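# Put the cover back onto the grey case

## Task

Place the cover back on top of the grey case, keep anything that was already correct still correct at the finish, and end with neither hand holding anything.

## Robot and tools

Robot: two arms in a physics simulation. left_arm carries a five-finger left hand and right_arm a five-finger right hand; the left hand is the mirror image of the right. Base poses in the scene frame: left_arm at (-0.043, +0.373, 0) m, quat_wxyz (+1.000, 0, 0, -0.017); right_arm at (-0.010, -0.250, 0) m, quat_wxyz (+1.000, 0, 0, -0.002). A camera stand is fixed to the floor behind the arms.

Scene frame: origin at table-top height, halfway between the nominal bases. +x points out over the table, +z up, and left_arm sits on the +y side. Arm names do not match image sides. Reported end_effector_position (m) and end_effector_quat_wxyz are in this frame and may be off by a few cm, more at long reach.

Hand point: a point fixed to the palm, 0.05 m in front of it and 0.15 m from the wrist mount along the fingers. Its +z runs along the straight fingers, +y out of the palm. For the right hand +x runs across the palm away from the thumb; for the left hand +x runs toward the thumb. Straight fingers extend 0.06-0.07 m past the point along +z, with their centre lines 0.06 m behind it along -y. A wrist bracket on the little-finger side can strike objects.

Row layout (shared by execute_actions and move): one flat list of 28 numbers covering both arms, each in [-1, 1], even when only one arm moves. Order: left dx, dy, dz, rx, ry, rz; left thumb_turn, thumb_bend, index, middle, ring, little; left force_limit, speed; then the same 14 for the right arm. The six pose numbers are an offset, not a pose: they count from that arm's current Hand target, along that Hand target's own axes. Scale: 1.0 equals 0.6 m for dx/dy/dz and 180 degrees for the rotation vector rx, ry, rz. Every row or target is measured from the same starting Hand target, not from the previous row; a new call starts from the updated Hand target, so the same offset sent twice moves twice. Six zeros re-command the current Hand target. Orientation is clipped each step to within 40 degrees of the measured one.

Hand numbers are absolute targets: thumb_turn -1 beside palm, +1 in front of it; thumb_bend, index, middle, ring, little -1 straight, +1 curled. force_limit maps -1..+1 to about 0..10 N at the fingertip (0..15 N for the two thumb motors). speed goes from near zero at -1 to full at +0.48 and above; use -0.94 or less for a gentle grip. With the thumb turned in front, the hand holds things about 0.035-0.065 m thick, or handles down to 0.025 m. No value means 'unchanged': to keep a hand as is, repeat the last eight numbers you actually sent for it (or, if none yet, its hand_measured plus hand_force_limit and hand_speed). To loosen, send more open than hand_measured; to grip harder, raise force_limit and send a more closed target.

Tools:
- execute_actions(actions, cameras): actions is a list of actions; each action is up to 15 rows, one per 1/30 s step; a short action repeats its last row. Images are returned only when actions is empty or cameras names them (["all"] for every camera).
- move(target, speed, blend, blocking, cameras): target is one 28-number row or a list of up to 15 rows, all offsets from the starting Hand targets. speed in m/s, 0.002-4.3, default 0.25 (turn rate up to twice that in rad/s), one value or one per target. blend in m rounds corners in a list; 0 stops at each. blocking=false returns after about 0.5 s while the move continues. Total duration capped at 10 s. Paths do not avoid obstacles or the other arm; avoid passing near an arm's own base.
- wait(seconds 0-10, cameras): lets time run holding last commands.
- stop(cameras): brakes a running move.
- zoom_image(camera, region [x0,y0,x1,y1] px, max 504x504): closer look at the latest image of cam_head_left, cam_head_right, cam_high, cam_low, cam_left_wrist or cam_right_wrist.
- show_instructions(): shows the reference images.
- finished_scene(scene=1): ends the scene irreversibly.

Results: each arm's pose, Hand target (the last commanded pose after clipping; next offsets start here), joint positions, velocities ('within noise' when still) and torques, plus hand_measured, hand_stopped_by (moving, target, force, stalled, fault) and hand_load_n, each in the six-motor order. A grip lost shows as hand_load_n dropping near 0. move adds a 'move:' line such as done, off_target, moving, held or fault, with limits like paced or held. Arms often rest 1-3 cm (sometimes 5 cm) short of or below commands with no contact; the next command, even all zeros, asks again, or add the gap as an offset.

Avoid: anything falling or being left off the table, dropping or releasing moving parts, fast hits on fixed or heavy things, hard pushes, overloading fingers, and any contact between the two arms or one hand gripping the other. A blocked arm keeps pushing until commanded back past its hand point. Holding loads or stretching out heats motors; a MOTOR HOT line warns, and at 100 °C the arm drops. Loose objects may get nudged occasionally.

Each tool is called after ">>>" as name(argument=value, ...), one argument or row to a line, values as JSON.

Reference images:

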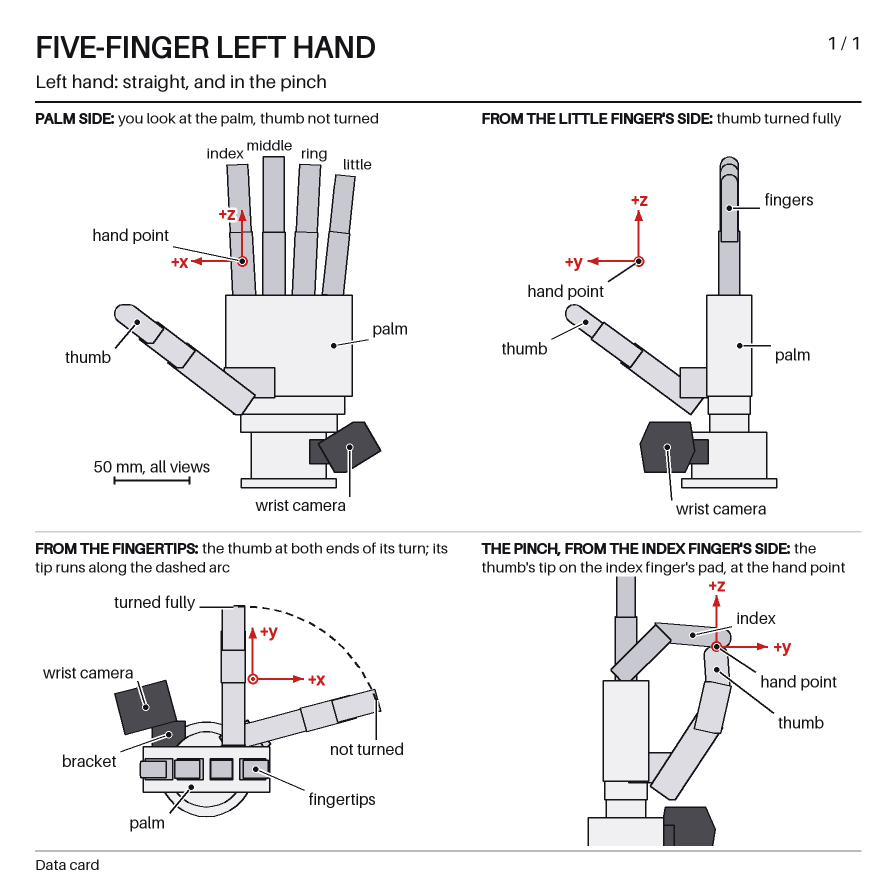

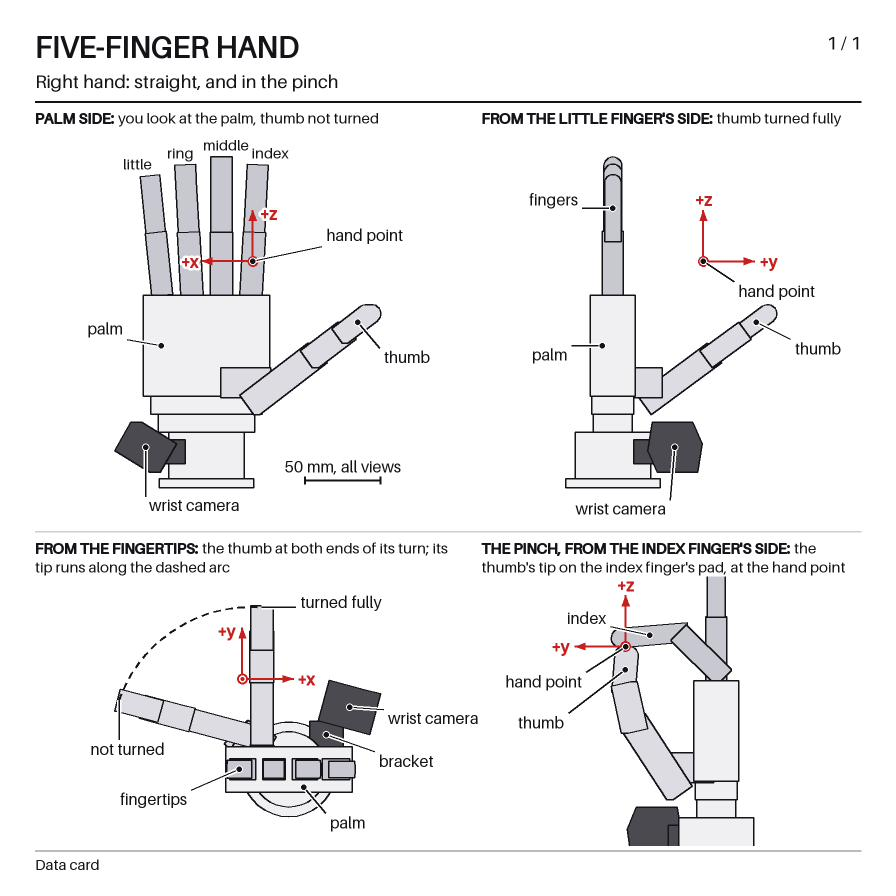

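## Session

>>> execute_actions(
  actions=[],
)

Scene clock: 0.00 s.
left_arm: end_effector_position=(+0.2136, +0.1384, +0.2644) hand_measured=(-1.000, -1.000, -1.000, -1.000, -1.000, -1.000) hand_load_n=(+0.0, +0.0, +0.0, +0.0, +0.0, +0.0) hand_stopped_by=(target, target, target, target, target, target) hand_force_limit=0.00 hand_speed=-0.80 end_effector_quat_wxyz=(-0.075, -0.320, +0.841, -0.429) | right_arm: end_effector_position=(+0.8787, -0.3460, +0.3024) hand_measured=(-1.000, -1.000, -1.000, -1.000, -1.000, -1.000) hand_load_n=(+0.0, +0.0, +0.0, +0.0, +0.0, +0.0) hand_stopped_by=(target, target, target, target, target, target) hand_force_limit=0.00 hand_speed=-0.80 end_effector_quat_wxyz=(+0.178, +0.726, -0.295, +0.595)
Joint positions: left_arm=[-0.285 1.025 0.991 -0.984 0.753 0.301] | right_arm=[0.083 2.357 2.502 -0.458 0.732 -1.262]
Joint velocities: within noise
Joint torques (N m): no reading
Heat: left arm: hottest waist 37 °C; right arm: hottest waist 38 °C.
Hand target: left_arm +0.2192, +0.1367, +0.2736; -0.067, -0.316, +0.841, -0.435 | right_arm +0.8802, -0.3458, +0.3186; +0.172, +0.716, -0.299, +0.606

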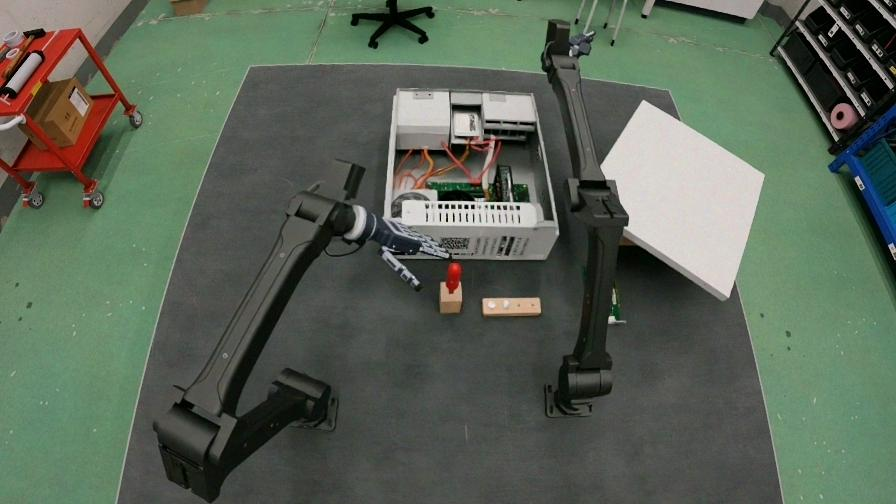

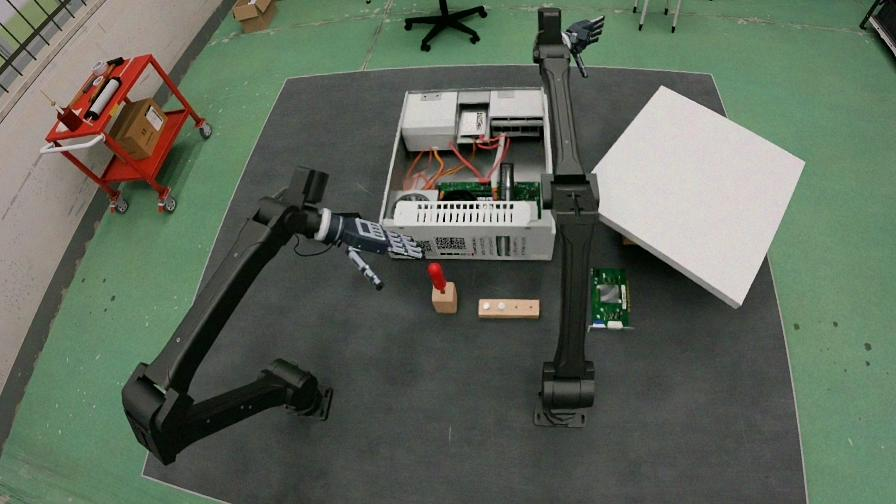

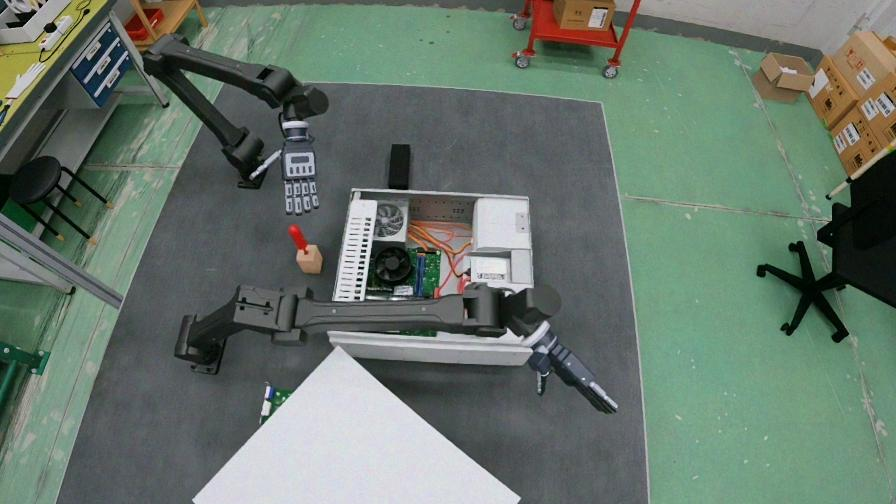

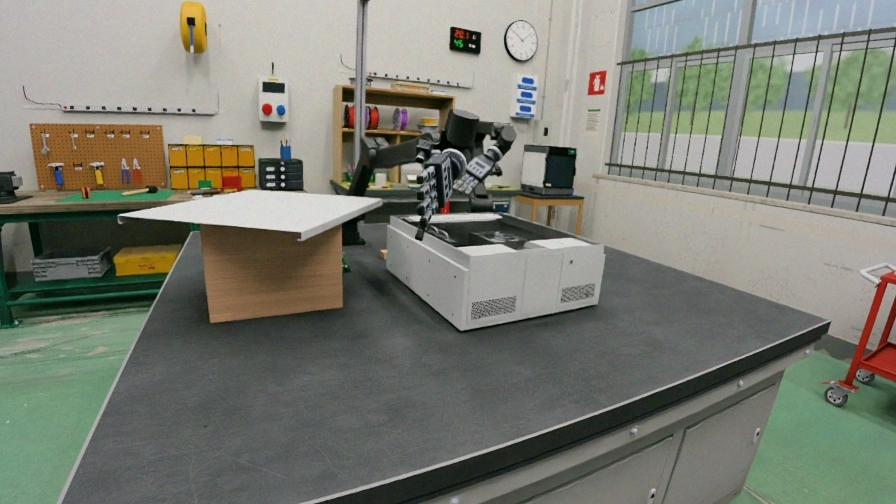

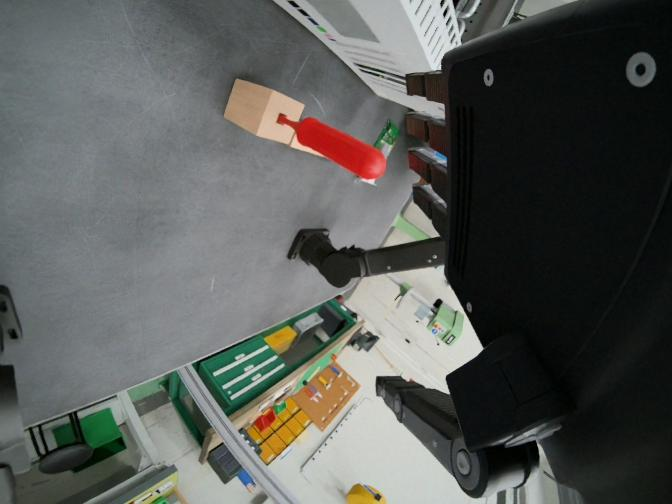

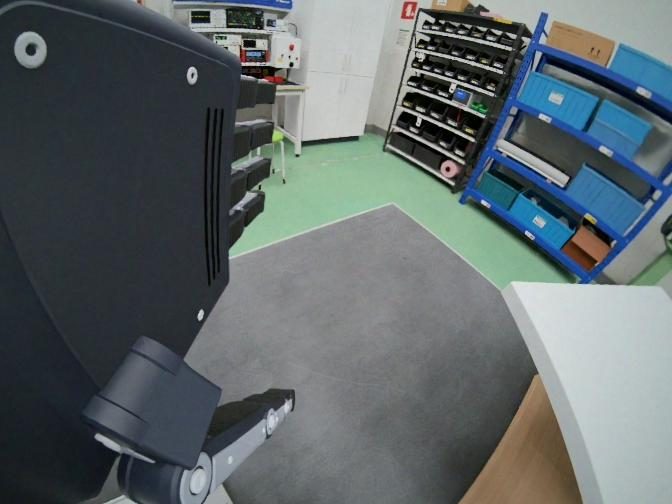

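>>> zoom_image(
  camera="cam_low",
  region=[100, 100, 420, 340],
)

>>> zoom_image(
  camera="cam_low",
  region=[360, 130, 640, 340],
)

>>> zoom_image(
  camera="cam_high",
  region=[300, 130, 640, 385],
)

>>> zoom_image(
  camera="cam_high",
  region=[170, 320, 570, 504],
)

>>> zoom_image(
  camera="cam_head_right",
  region=[560, 60, 840, 340],
)

>>> zoom_image(
  camera="cam_head_right",
  region=[350, 70, 600, 340],
)

Scaled by 1.575.

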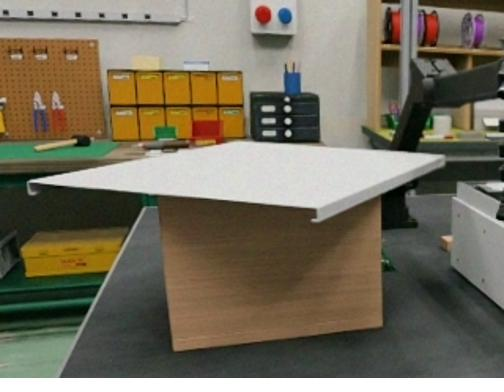

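Scaled by 1.800.

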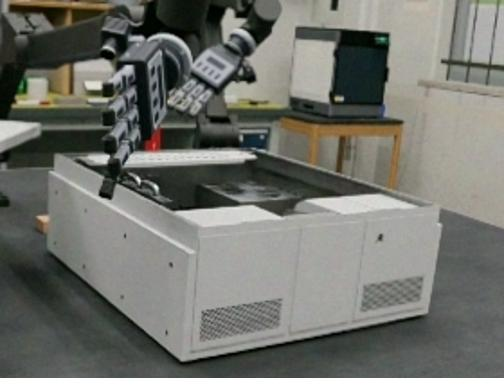

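Scaled by 1.482.

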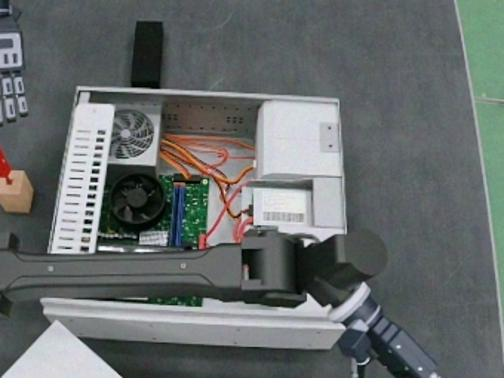

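Scaled by 1.260.

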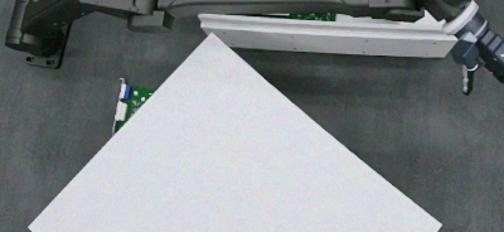

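Scaled by 1.800.

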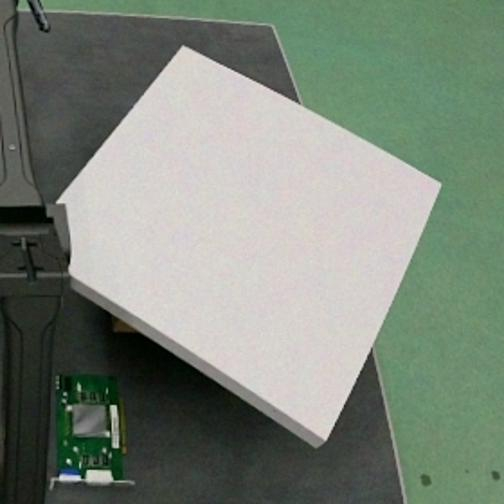

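Scaled by 1.867.

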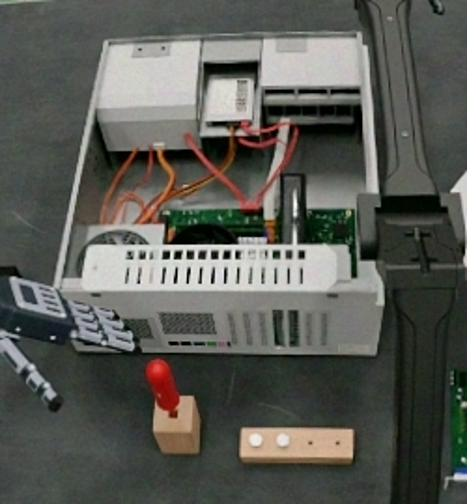

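>>> zoom_image(
  camera="cam_low",
  region=[380, 195, 500, 335],
)

>>> zoom_image(
  camera="cam_low",
  region=[490, 195, 620, 335],
)

>>> zoom_image(
  camera="cam_low",
  region=[110, 180, 220, 260],
)

>>> zoom_image(
  camera="cam_low",
  region=[280, 180, 400, 260],
)

Scaled by 3.600.

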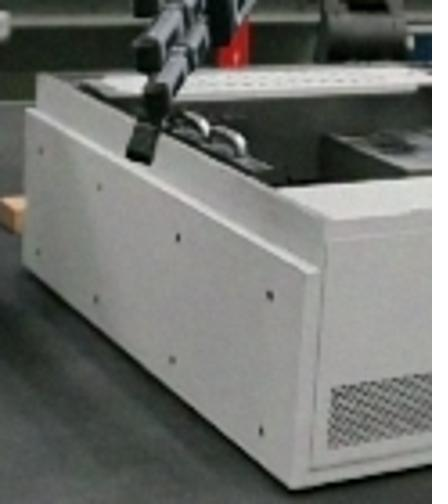

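Scaled by 3.600.

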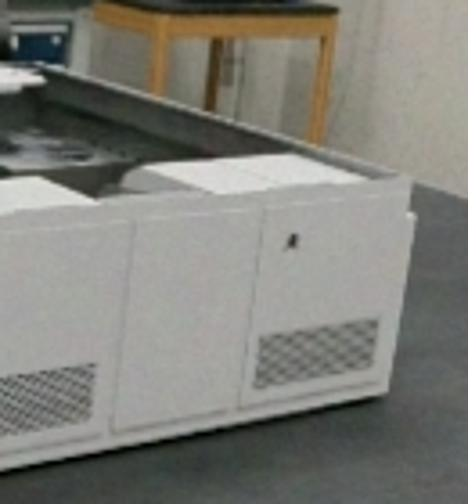

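Scaled by 4.582.

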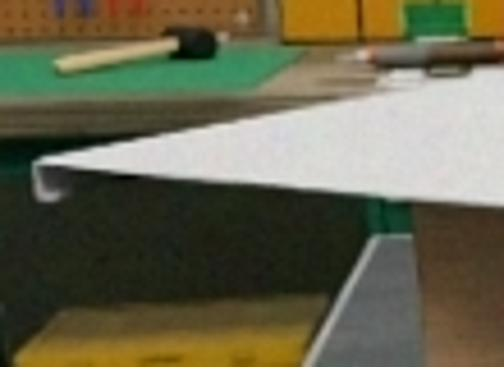

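Scaled by 4.200.

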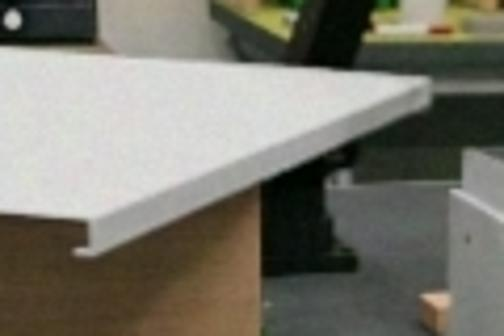

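>>> zoom_image(
  camera="cam_head_right",
  region=[300, 180, 460, 300],
)

>>> zoom_image(
  camera="cam_head_right",
  region=[500, 0, 660, 100],
)

>>> zoom_image(
  camera="cam_head_left",
  region=[300, 150, 500, 300],
)

>>> zoom_image(
  camera="cam_high",
  region=[480, 270, 640, 430],
)

>>> zoom_image(
  camera="cam_high",
  region=[220, 80, 350, 230],
)

Scaled by 3.150.

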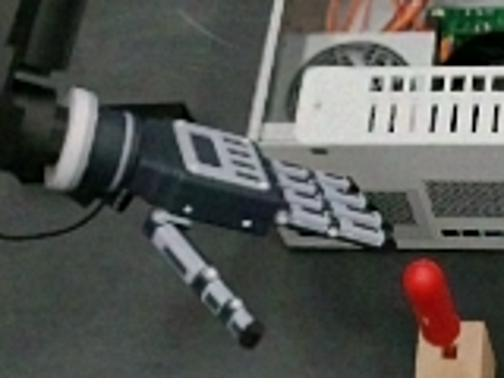

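Scaled by 3.150.

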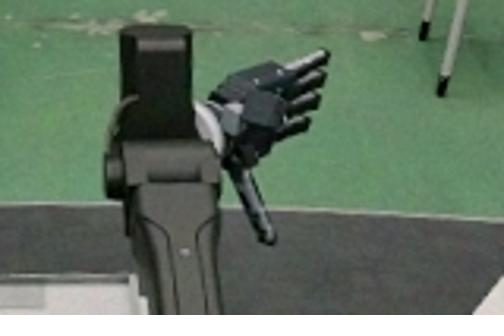

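Scaled by 2.520.

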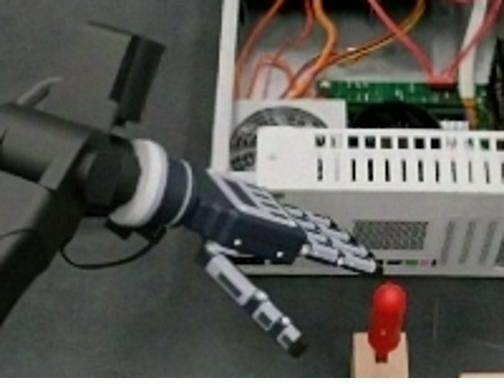

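Scaled by 3.150.

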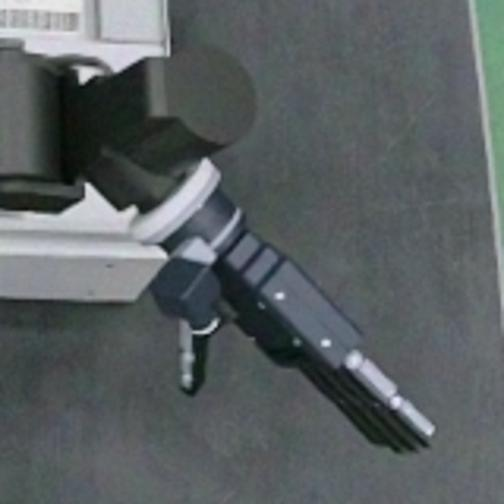

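Scaled by 3.360.

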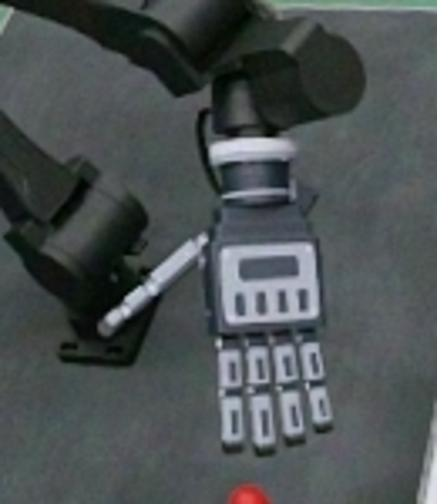

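>>> move(
  target=[
    [0,0,0,0,0,0,-1,-1,-1,-1,-1,-1,0,-0.8, 0.2797,0.05,-0.1633,0,0,0,-1,-1,-1,-1,-1,-1,0,-0.8],
    [0,0,0,0,0,0,-1,-1,-1,-1,-1,-1,0,-0.8, 0.3263,0.3685,-0.2945,-0.223,-0.1877,0.4373,-1,-1,-1,-1,-1,-1,0,-0.8],
  ],
  speed=0.3,
  blend=[0.05,0],
  cameras=["all"],
)

Scene clock: 490.83 s.
left_arm: end_effector_position=(+0.2136, +0.1384, +0.2644) hand_measured=(-1.000, -1.000, -1.000, -1.000, -1.000, -1.000) hand_load_n=(+0.0, +0.0, +0.0, +0.0, +0.0, +0.0) hand_stopped_by=(target, target, target, target, target, target) hand_force_limit=0.00 hand_speed=-0.80 end_effector_quat_wxyz=(-0.075, -0.320, +0.841, -0.429) | right_arm: end_effector_position=(+0.6300, -0.4461, +0.4909) hand_measured=(-1.000, -1.000, -1.000, -1.000, -1.000, -1.000) hand_load_n=(-0.5, +0.0, +0.0, +0.0, +0.0, +0.0) hand_stopped_by=(target, target, target, target, target, target) hand_force_limit=0.00 hand_speed=-0.80 end_effector_quat_wxyz=(+0.206, -0.391, +0.835, -0.328)
Joint positions: left_arm=[-0.285 1.025 0.991 -0.984 0.753 0.301] | right_arm=[-0.309 2.045 2.88 -1.628 0.185 0.308]
Joint torques (N m): left_arm=[1.03 -3.66 10.77 1.07 0.77 0.09] | right_arm=[0.26 -19.37 12.1 1.11 -0.03 0.19]
Heat: left arm: hottest elbow 43 °C; right arm: hottest elbow 52 °C.
Hand target: left_arm +0.2192, +0.1367, +0.2736; -0.067, -0.316, +0.841, -0.435 | right_arm +0.6209, -0.4497, +0.5194; +0.109, -0.409, +0.875, -0.235
Off the commanded pose: left_arm 0.011 m, 1 deg | right_arm 0.030 m, 16 deg.
elbow stopped short (right arm): the move would have taken joint 3 (elbow) straighter than the controller allows.
move: off_target (left_arm, right_arm)

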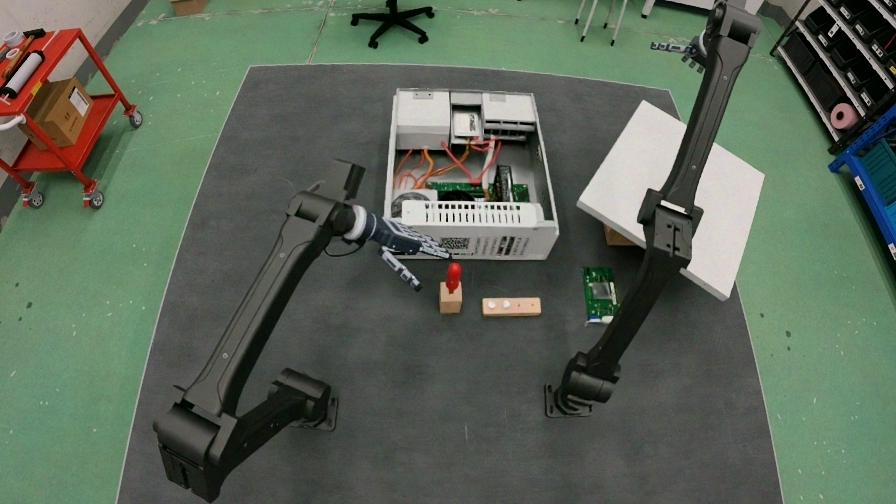

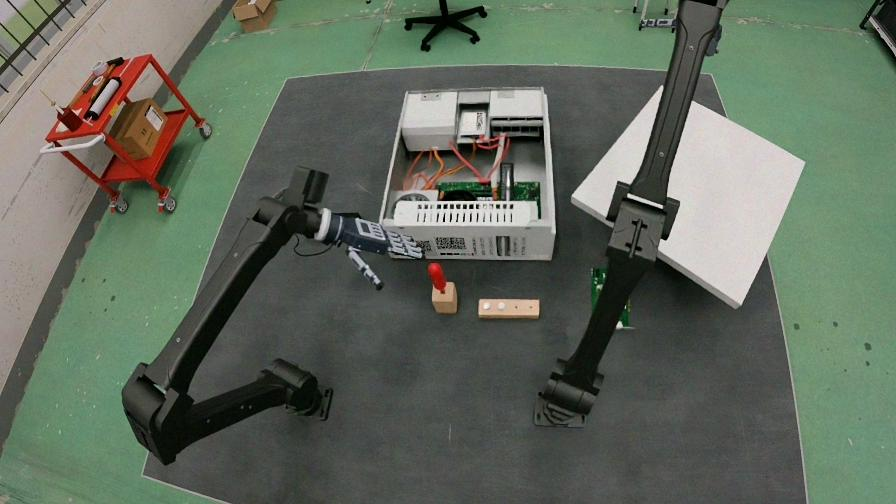

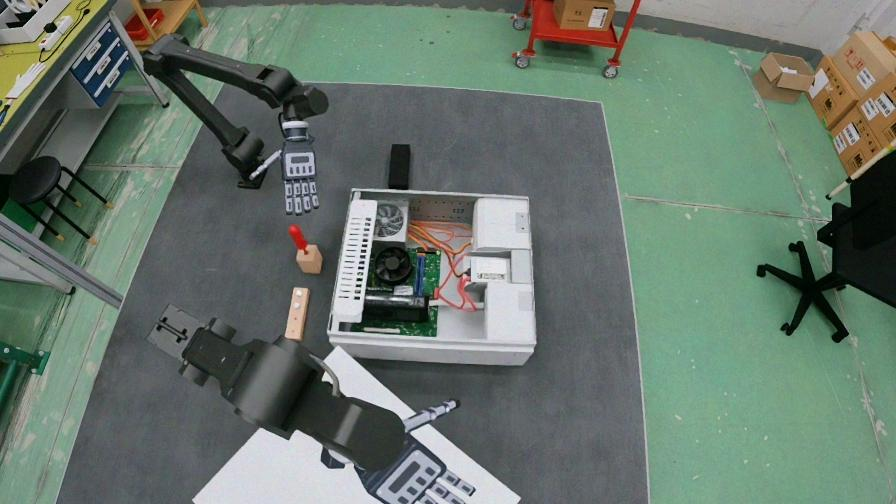

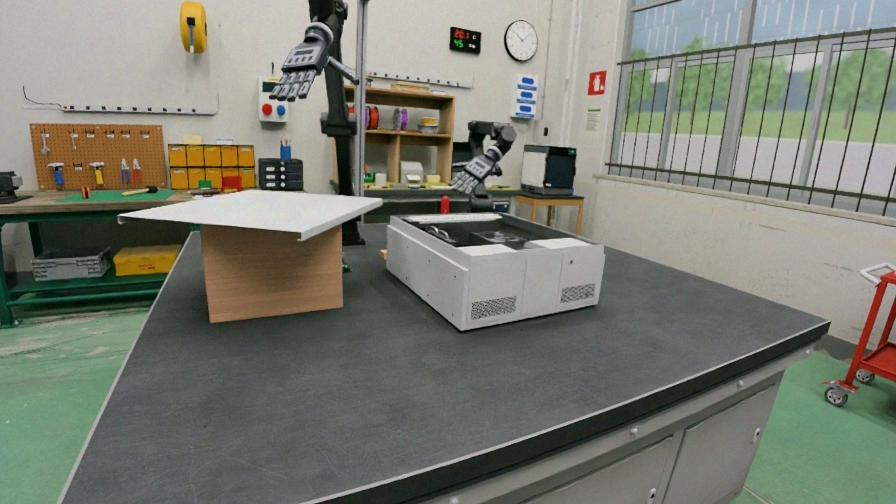

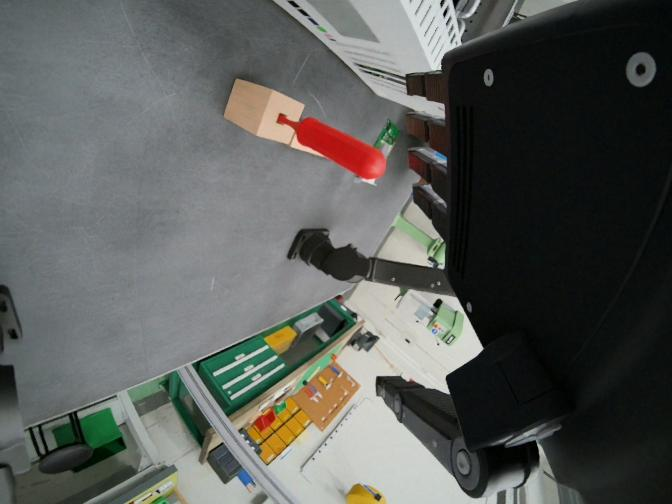

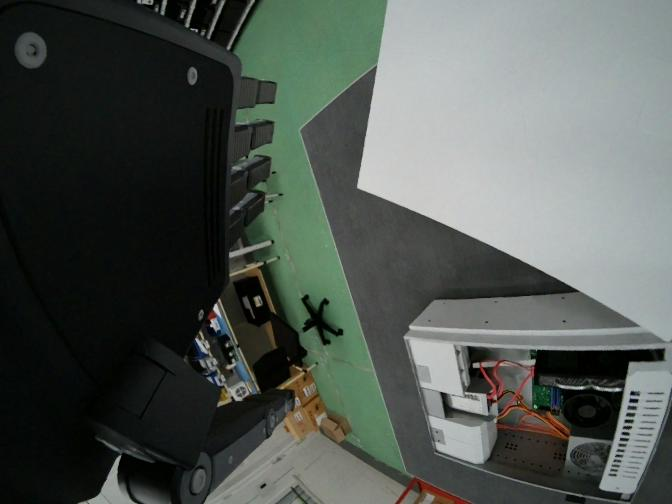

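>>> zoom_image(
  camera="cam_head_left",
  region=[560, 90, 780, 310],
)

>>> zoom_image(
  camera="cam_right_wrist",
  region=[280, 0, 672, 504],
)

Scaled by 2.291.

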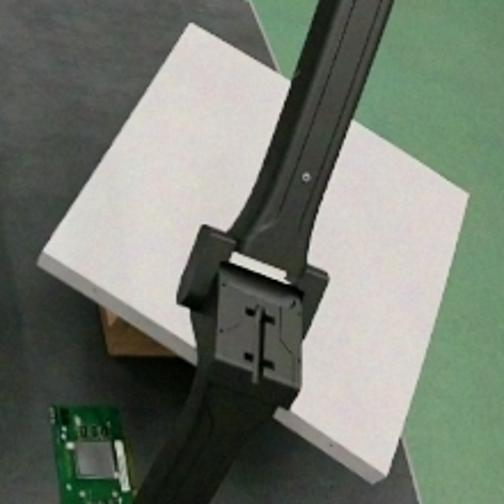

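Scaled by 1.000.

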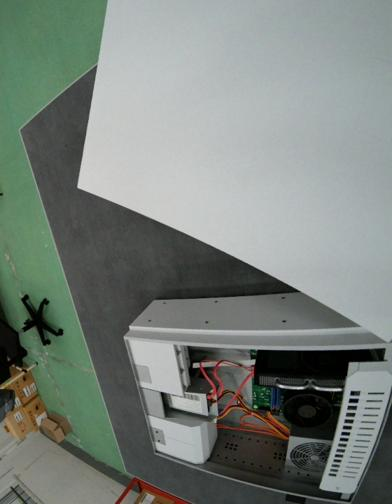

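>>> zoom_image(
  camera="cam_right_wrist",
  region=[400, 280, 672, 504],
)

>>> zoom_image(
  camera="cam_high",
  region=[320, 280, 560, 380],
)

>>> zoom_image(
  camera="cam_high",
  region=[320, 170, 560, 270],
)

>>> zoom_image(
  camera="cam_head_left",
  region=[370, 80, 570, 270],
)

Scaled by 1.853 from the camera's 672x504 image, which has a finer 960x720 frame.

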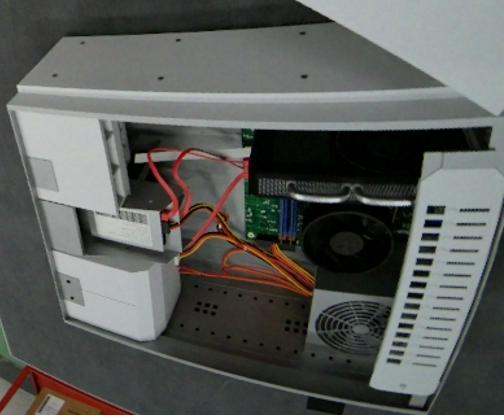

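Scaled by 2.100.

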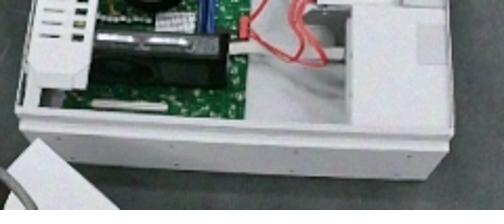

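Scaled by 2.100.

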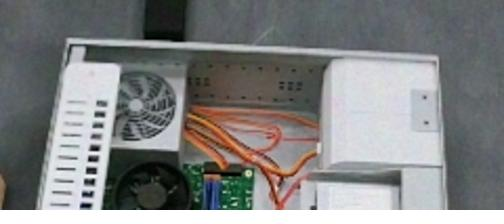

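Scaled by 2.520.

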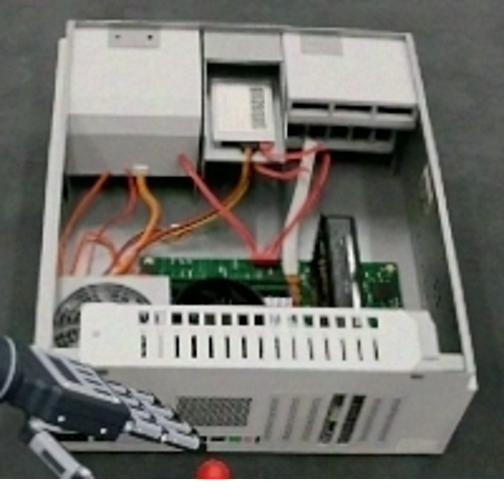

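>>> move(
  target=[0,0,0,0,0,0,-1,-1,-1,-1,-1,-1,0,-0.8, 0.7903,-0.1112,0.257,-0.0132,-0.0129,0.4715,-1,-1,-1,-1,-1,-1,0,-0.8],
  speed=0.3,
  cameras=["all"],
)

Scene clock: 723.70 s.
left_arm: end_effector_position=(+0.2136, +0.1384, +0.2644) hand_measured=(-1.000, -1.000, -1.000, -1.000, -1.000, -1.000) hand_load_n=(+0.0, +0.0, +0.0, +0.0, +0.0, +0.0) hand_stopped_by=(target, target, target, target, target, target) hand_force_limit=0.00 hand_speed=-0.80 end_effector_quat_wxyz=(-0.075, -0.320, +0.841, -0.429) | right_arm: end_effector_position=(+0.4161, -0.8934, +0.3969) hand_measured=(-1.000, -1.000, -1.000, -1.000, -1.000, -1.000) hand_load_n=(+0.0, +0.0, +0.0, +0.0, +0.5, +0.0) hand_stopped_by=(target, target, target, target, target, target) hand_force_limit=0.00 hand_speed=-0.80 end_effector_quat_wxyz=(+0.289, +0.304, +0.902, -0.104)
Joint positions: left_arm=[-0.285 1.025 0.991 -0.984 0.753 0.301] | right_arm=[-1.132 2.259 2.872 -1.613 -0.265 1.163]
Joint torques (N m): left_arm=[1.14 -3.96 10.71 1.1 0.76 0.09] | right_arm=[2.02 -21.54 13.76 2.02 -0.36 0.2]
Heat: left arm: hottest elbow 45 °C; right arm: hottest elbow 45 °C.
Hand target: left_arm +0.2192, +0.1367, +0.2736; -0.067, -0.316, +0.841, -0.435 | right_arm +0.4197, -0.8998, +0.4200; +0.248, +0.283, +0.924, -0.076
Off the commanded pose: left_arm 0.011 m, 1 deg | right_arm 0.024 m, 7 deg.
elbow stopped short (right arm): the move would have taken joint 3 (elbow) straighter than the controller allows.
move: off_target (left_arm, right_arm)

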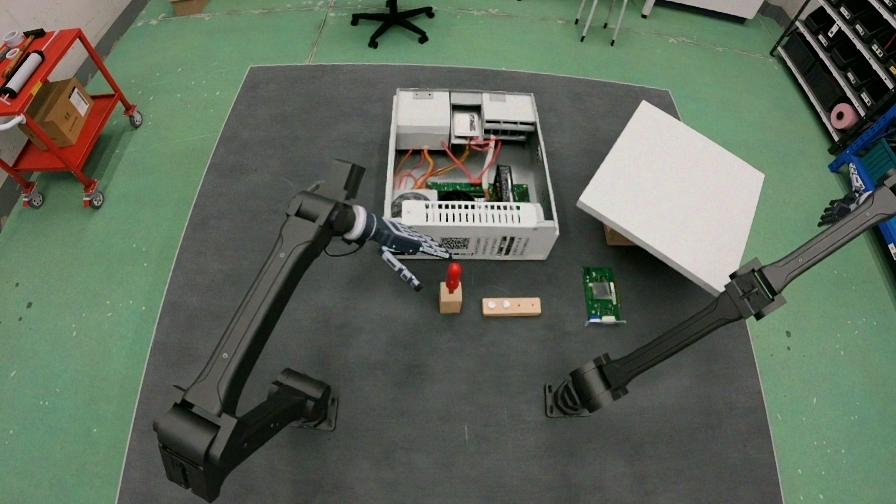

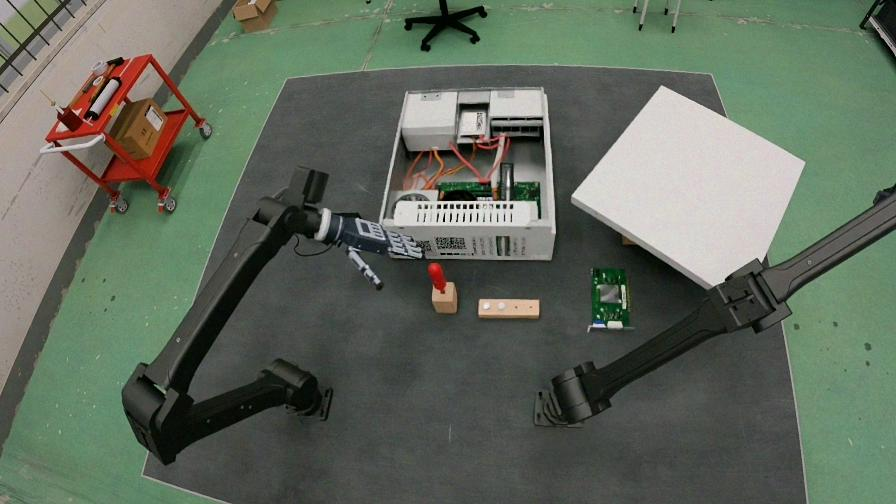

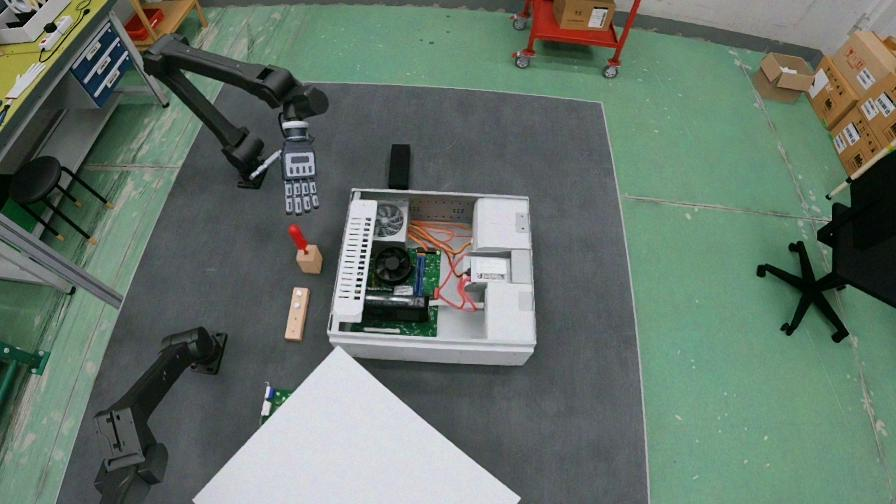

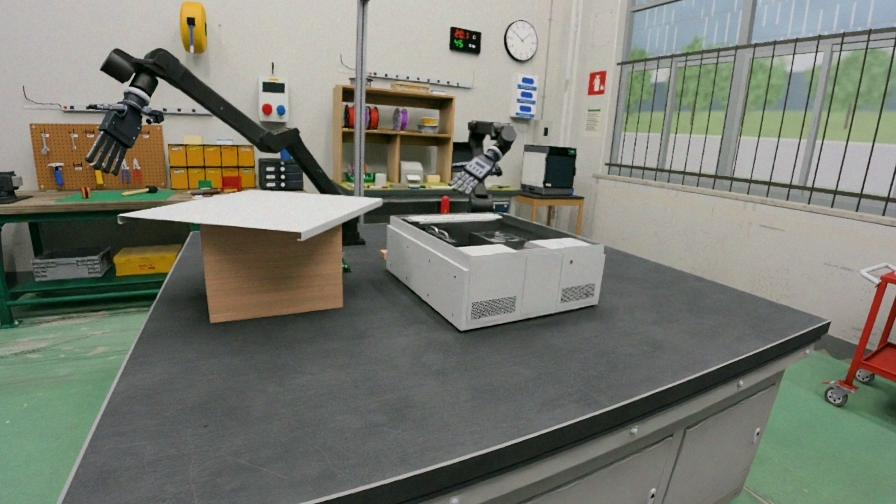

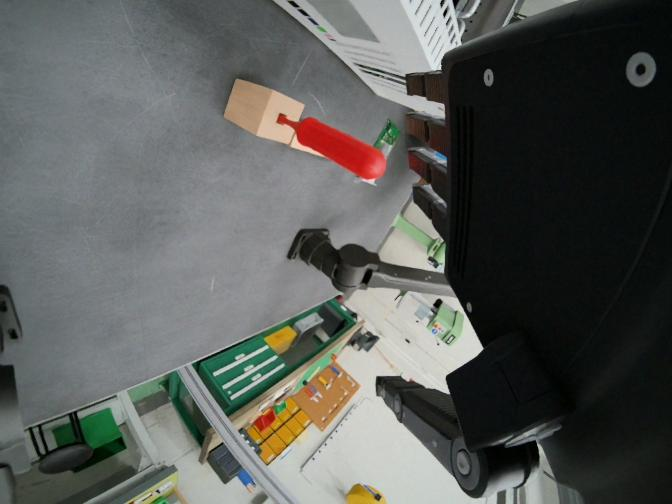

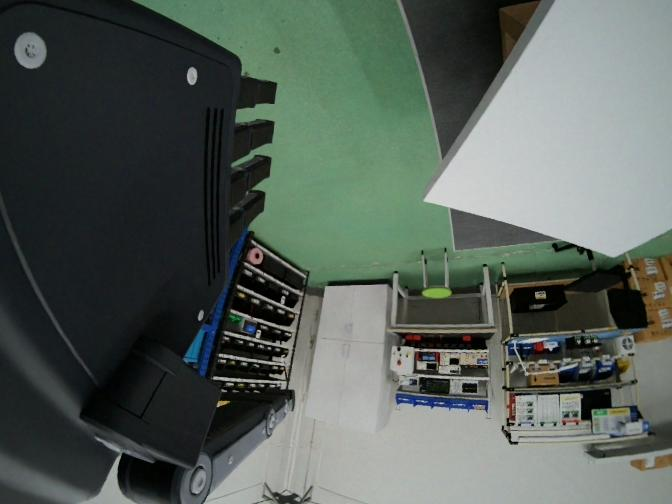

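>>> move(
  target=[0,0,0,0,0,0,-1,-1,-1,-1,-1,-1,0,-0.8, 0.0495,0.0652,0.2793,0,0,0,-1,-1,-1,-1,-1,-1,0,-0.8],
  speed=0.2,
  cameras=["cam_head_left","cam_low","cam_right_wrist"],
)

Scene clock: 757.20 s.
left_arm: end_effector_position=(+0.2136, +0.1384, +0.2644) hand_measured=(-1.000, -1.000, -1.000, -1.000, -1.000, -1.000) hand_load_n=(-0.5, +0.0, +0.0, +0.0, +0.0, -0.5) hand_stopped_by=(target, target, target, target, target, target) hand_force_limit=0.00 hand_speed=-0.80 end_effector_quat_wxyz=(-0.075, -0.320, +0.841, -0.429) | right_arm: end_effector_position=(+0.4827, -0.8985, +0.2623) hand_measured=(-1.000, -1.000, -1.000, -1.000, -1.000, -1.000) hand_load_n=(+0.0, -0.5, +0.0, +0.0, +0.0, +0.0) hand_stopped_by=(target, target, target, target, target, target) hand_force_limit=0.00 hand_speed=-0.80 end_effector_quat_wxyz=(+0.245, +0.283, +0.925, -0.074)
Joint positions: left_arm=[-0.285 1.025 0.991 -0.984 0.753 0.301] | right_arm=[-1.05 2.308 2.617 -1.41 -0.223 1.164]
Joint torques (N m): left_arm=[1.08 -4.01 10.69 1.13 0.75 0.09] | right_arm=[1.67 -23 10.78 1.32 -0.15 0.14]
Heat: left arm: hottest elbow 45 °C; right arm: hottest elbow 52 °C.
Hand target: left_arm +0.2192, +0.1367, +0.2736; -0.067, -0.316, +0.841, -0.435 | right_arm +0.4897, -0.8999, +0.2602; +0.248, +0.283, +0.924, -0.076
Off the commanded pose: left_arm 0.011 m, 1 deg | right_arm 0.008 m, 0 deg.
move: off_target (left_arm)
Images, in order (width x height): cam_head_left 896x504, cam_low 896x504, cam_right_wrist 672x504.

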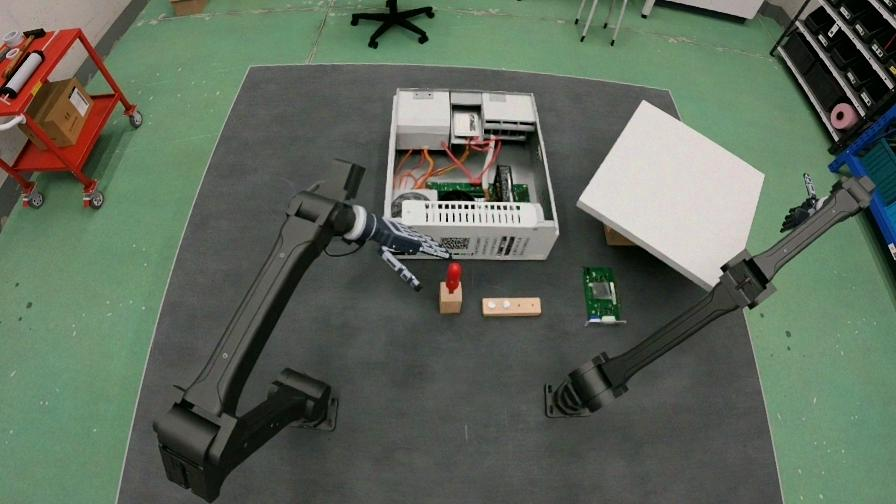

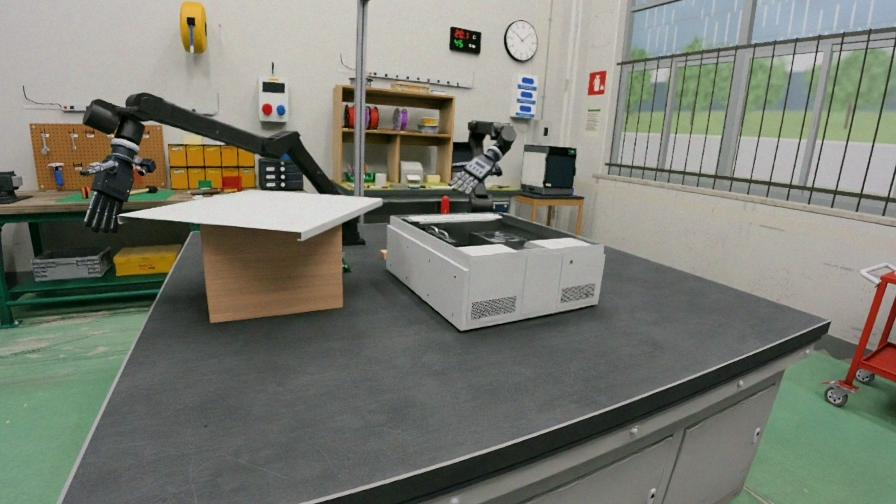

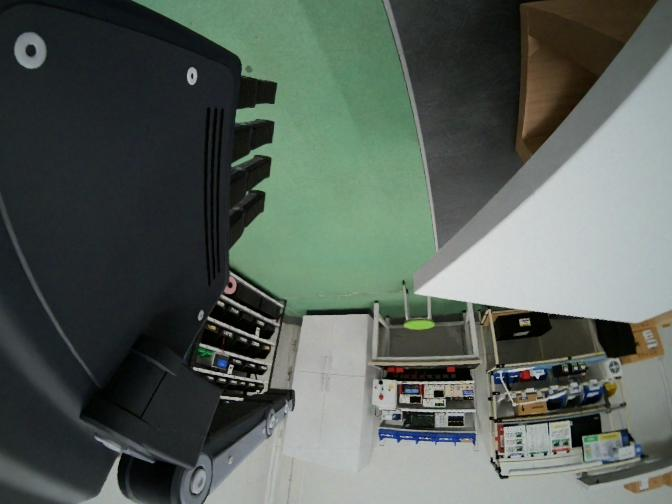

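>>> zoom_image(
  camera="cam_right_wrist",
  region=[380, 0, 672, 340],
)

>>> zoom_image(
  camera="cam_low",
  region=[60, 90, 260, 250],
)

>>> zoom_image(
  camera="cam_head_left",
  region=[680, 130, 880, 320],
)

Scaled by 1.482 from the camera's 672x504 image, which has a finer 960x720 frame.

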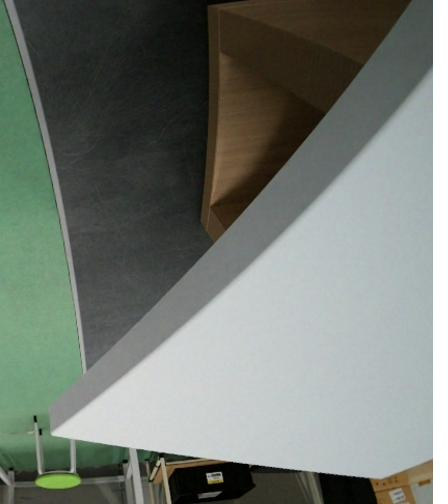

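Scaled by 2.520.

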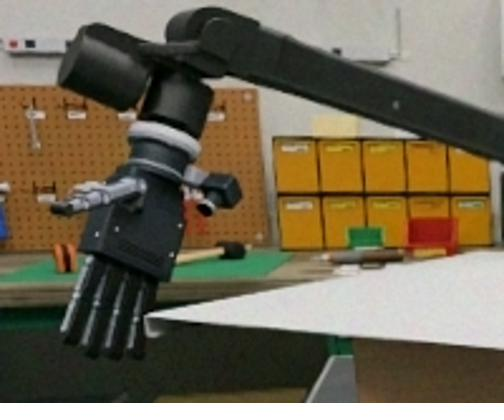

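Scaled by 2.520.

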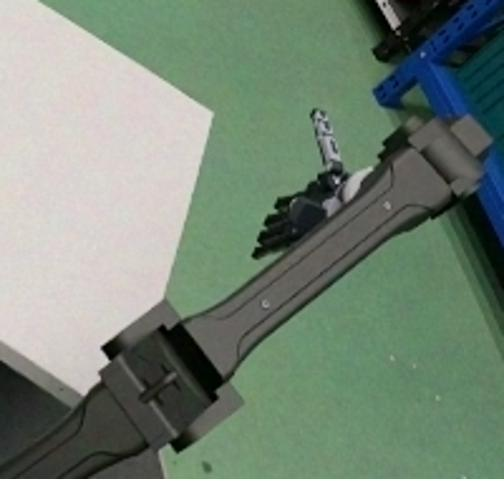

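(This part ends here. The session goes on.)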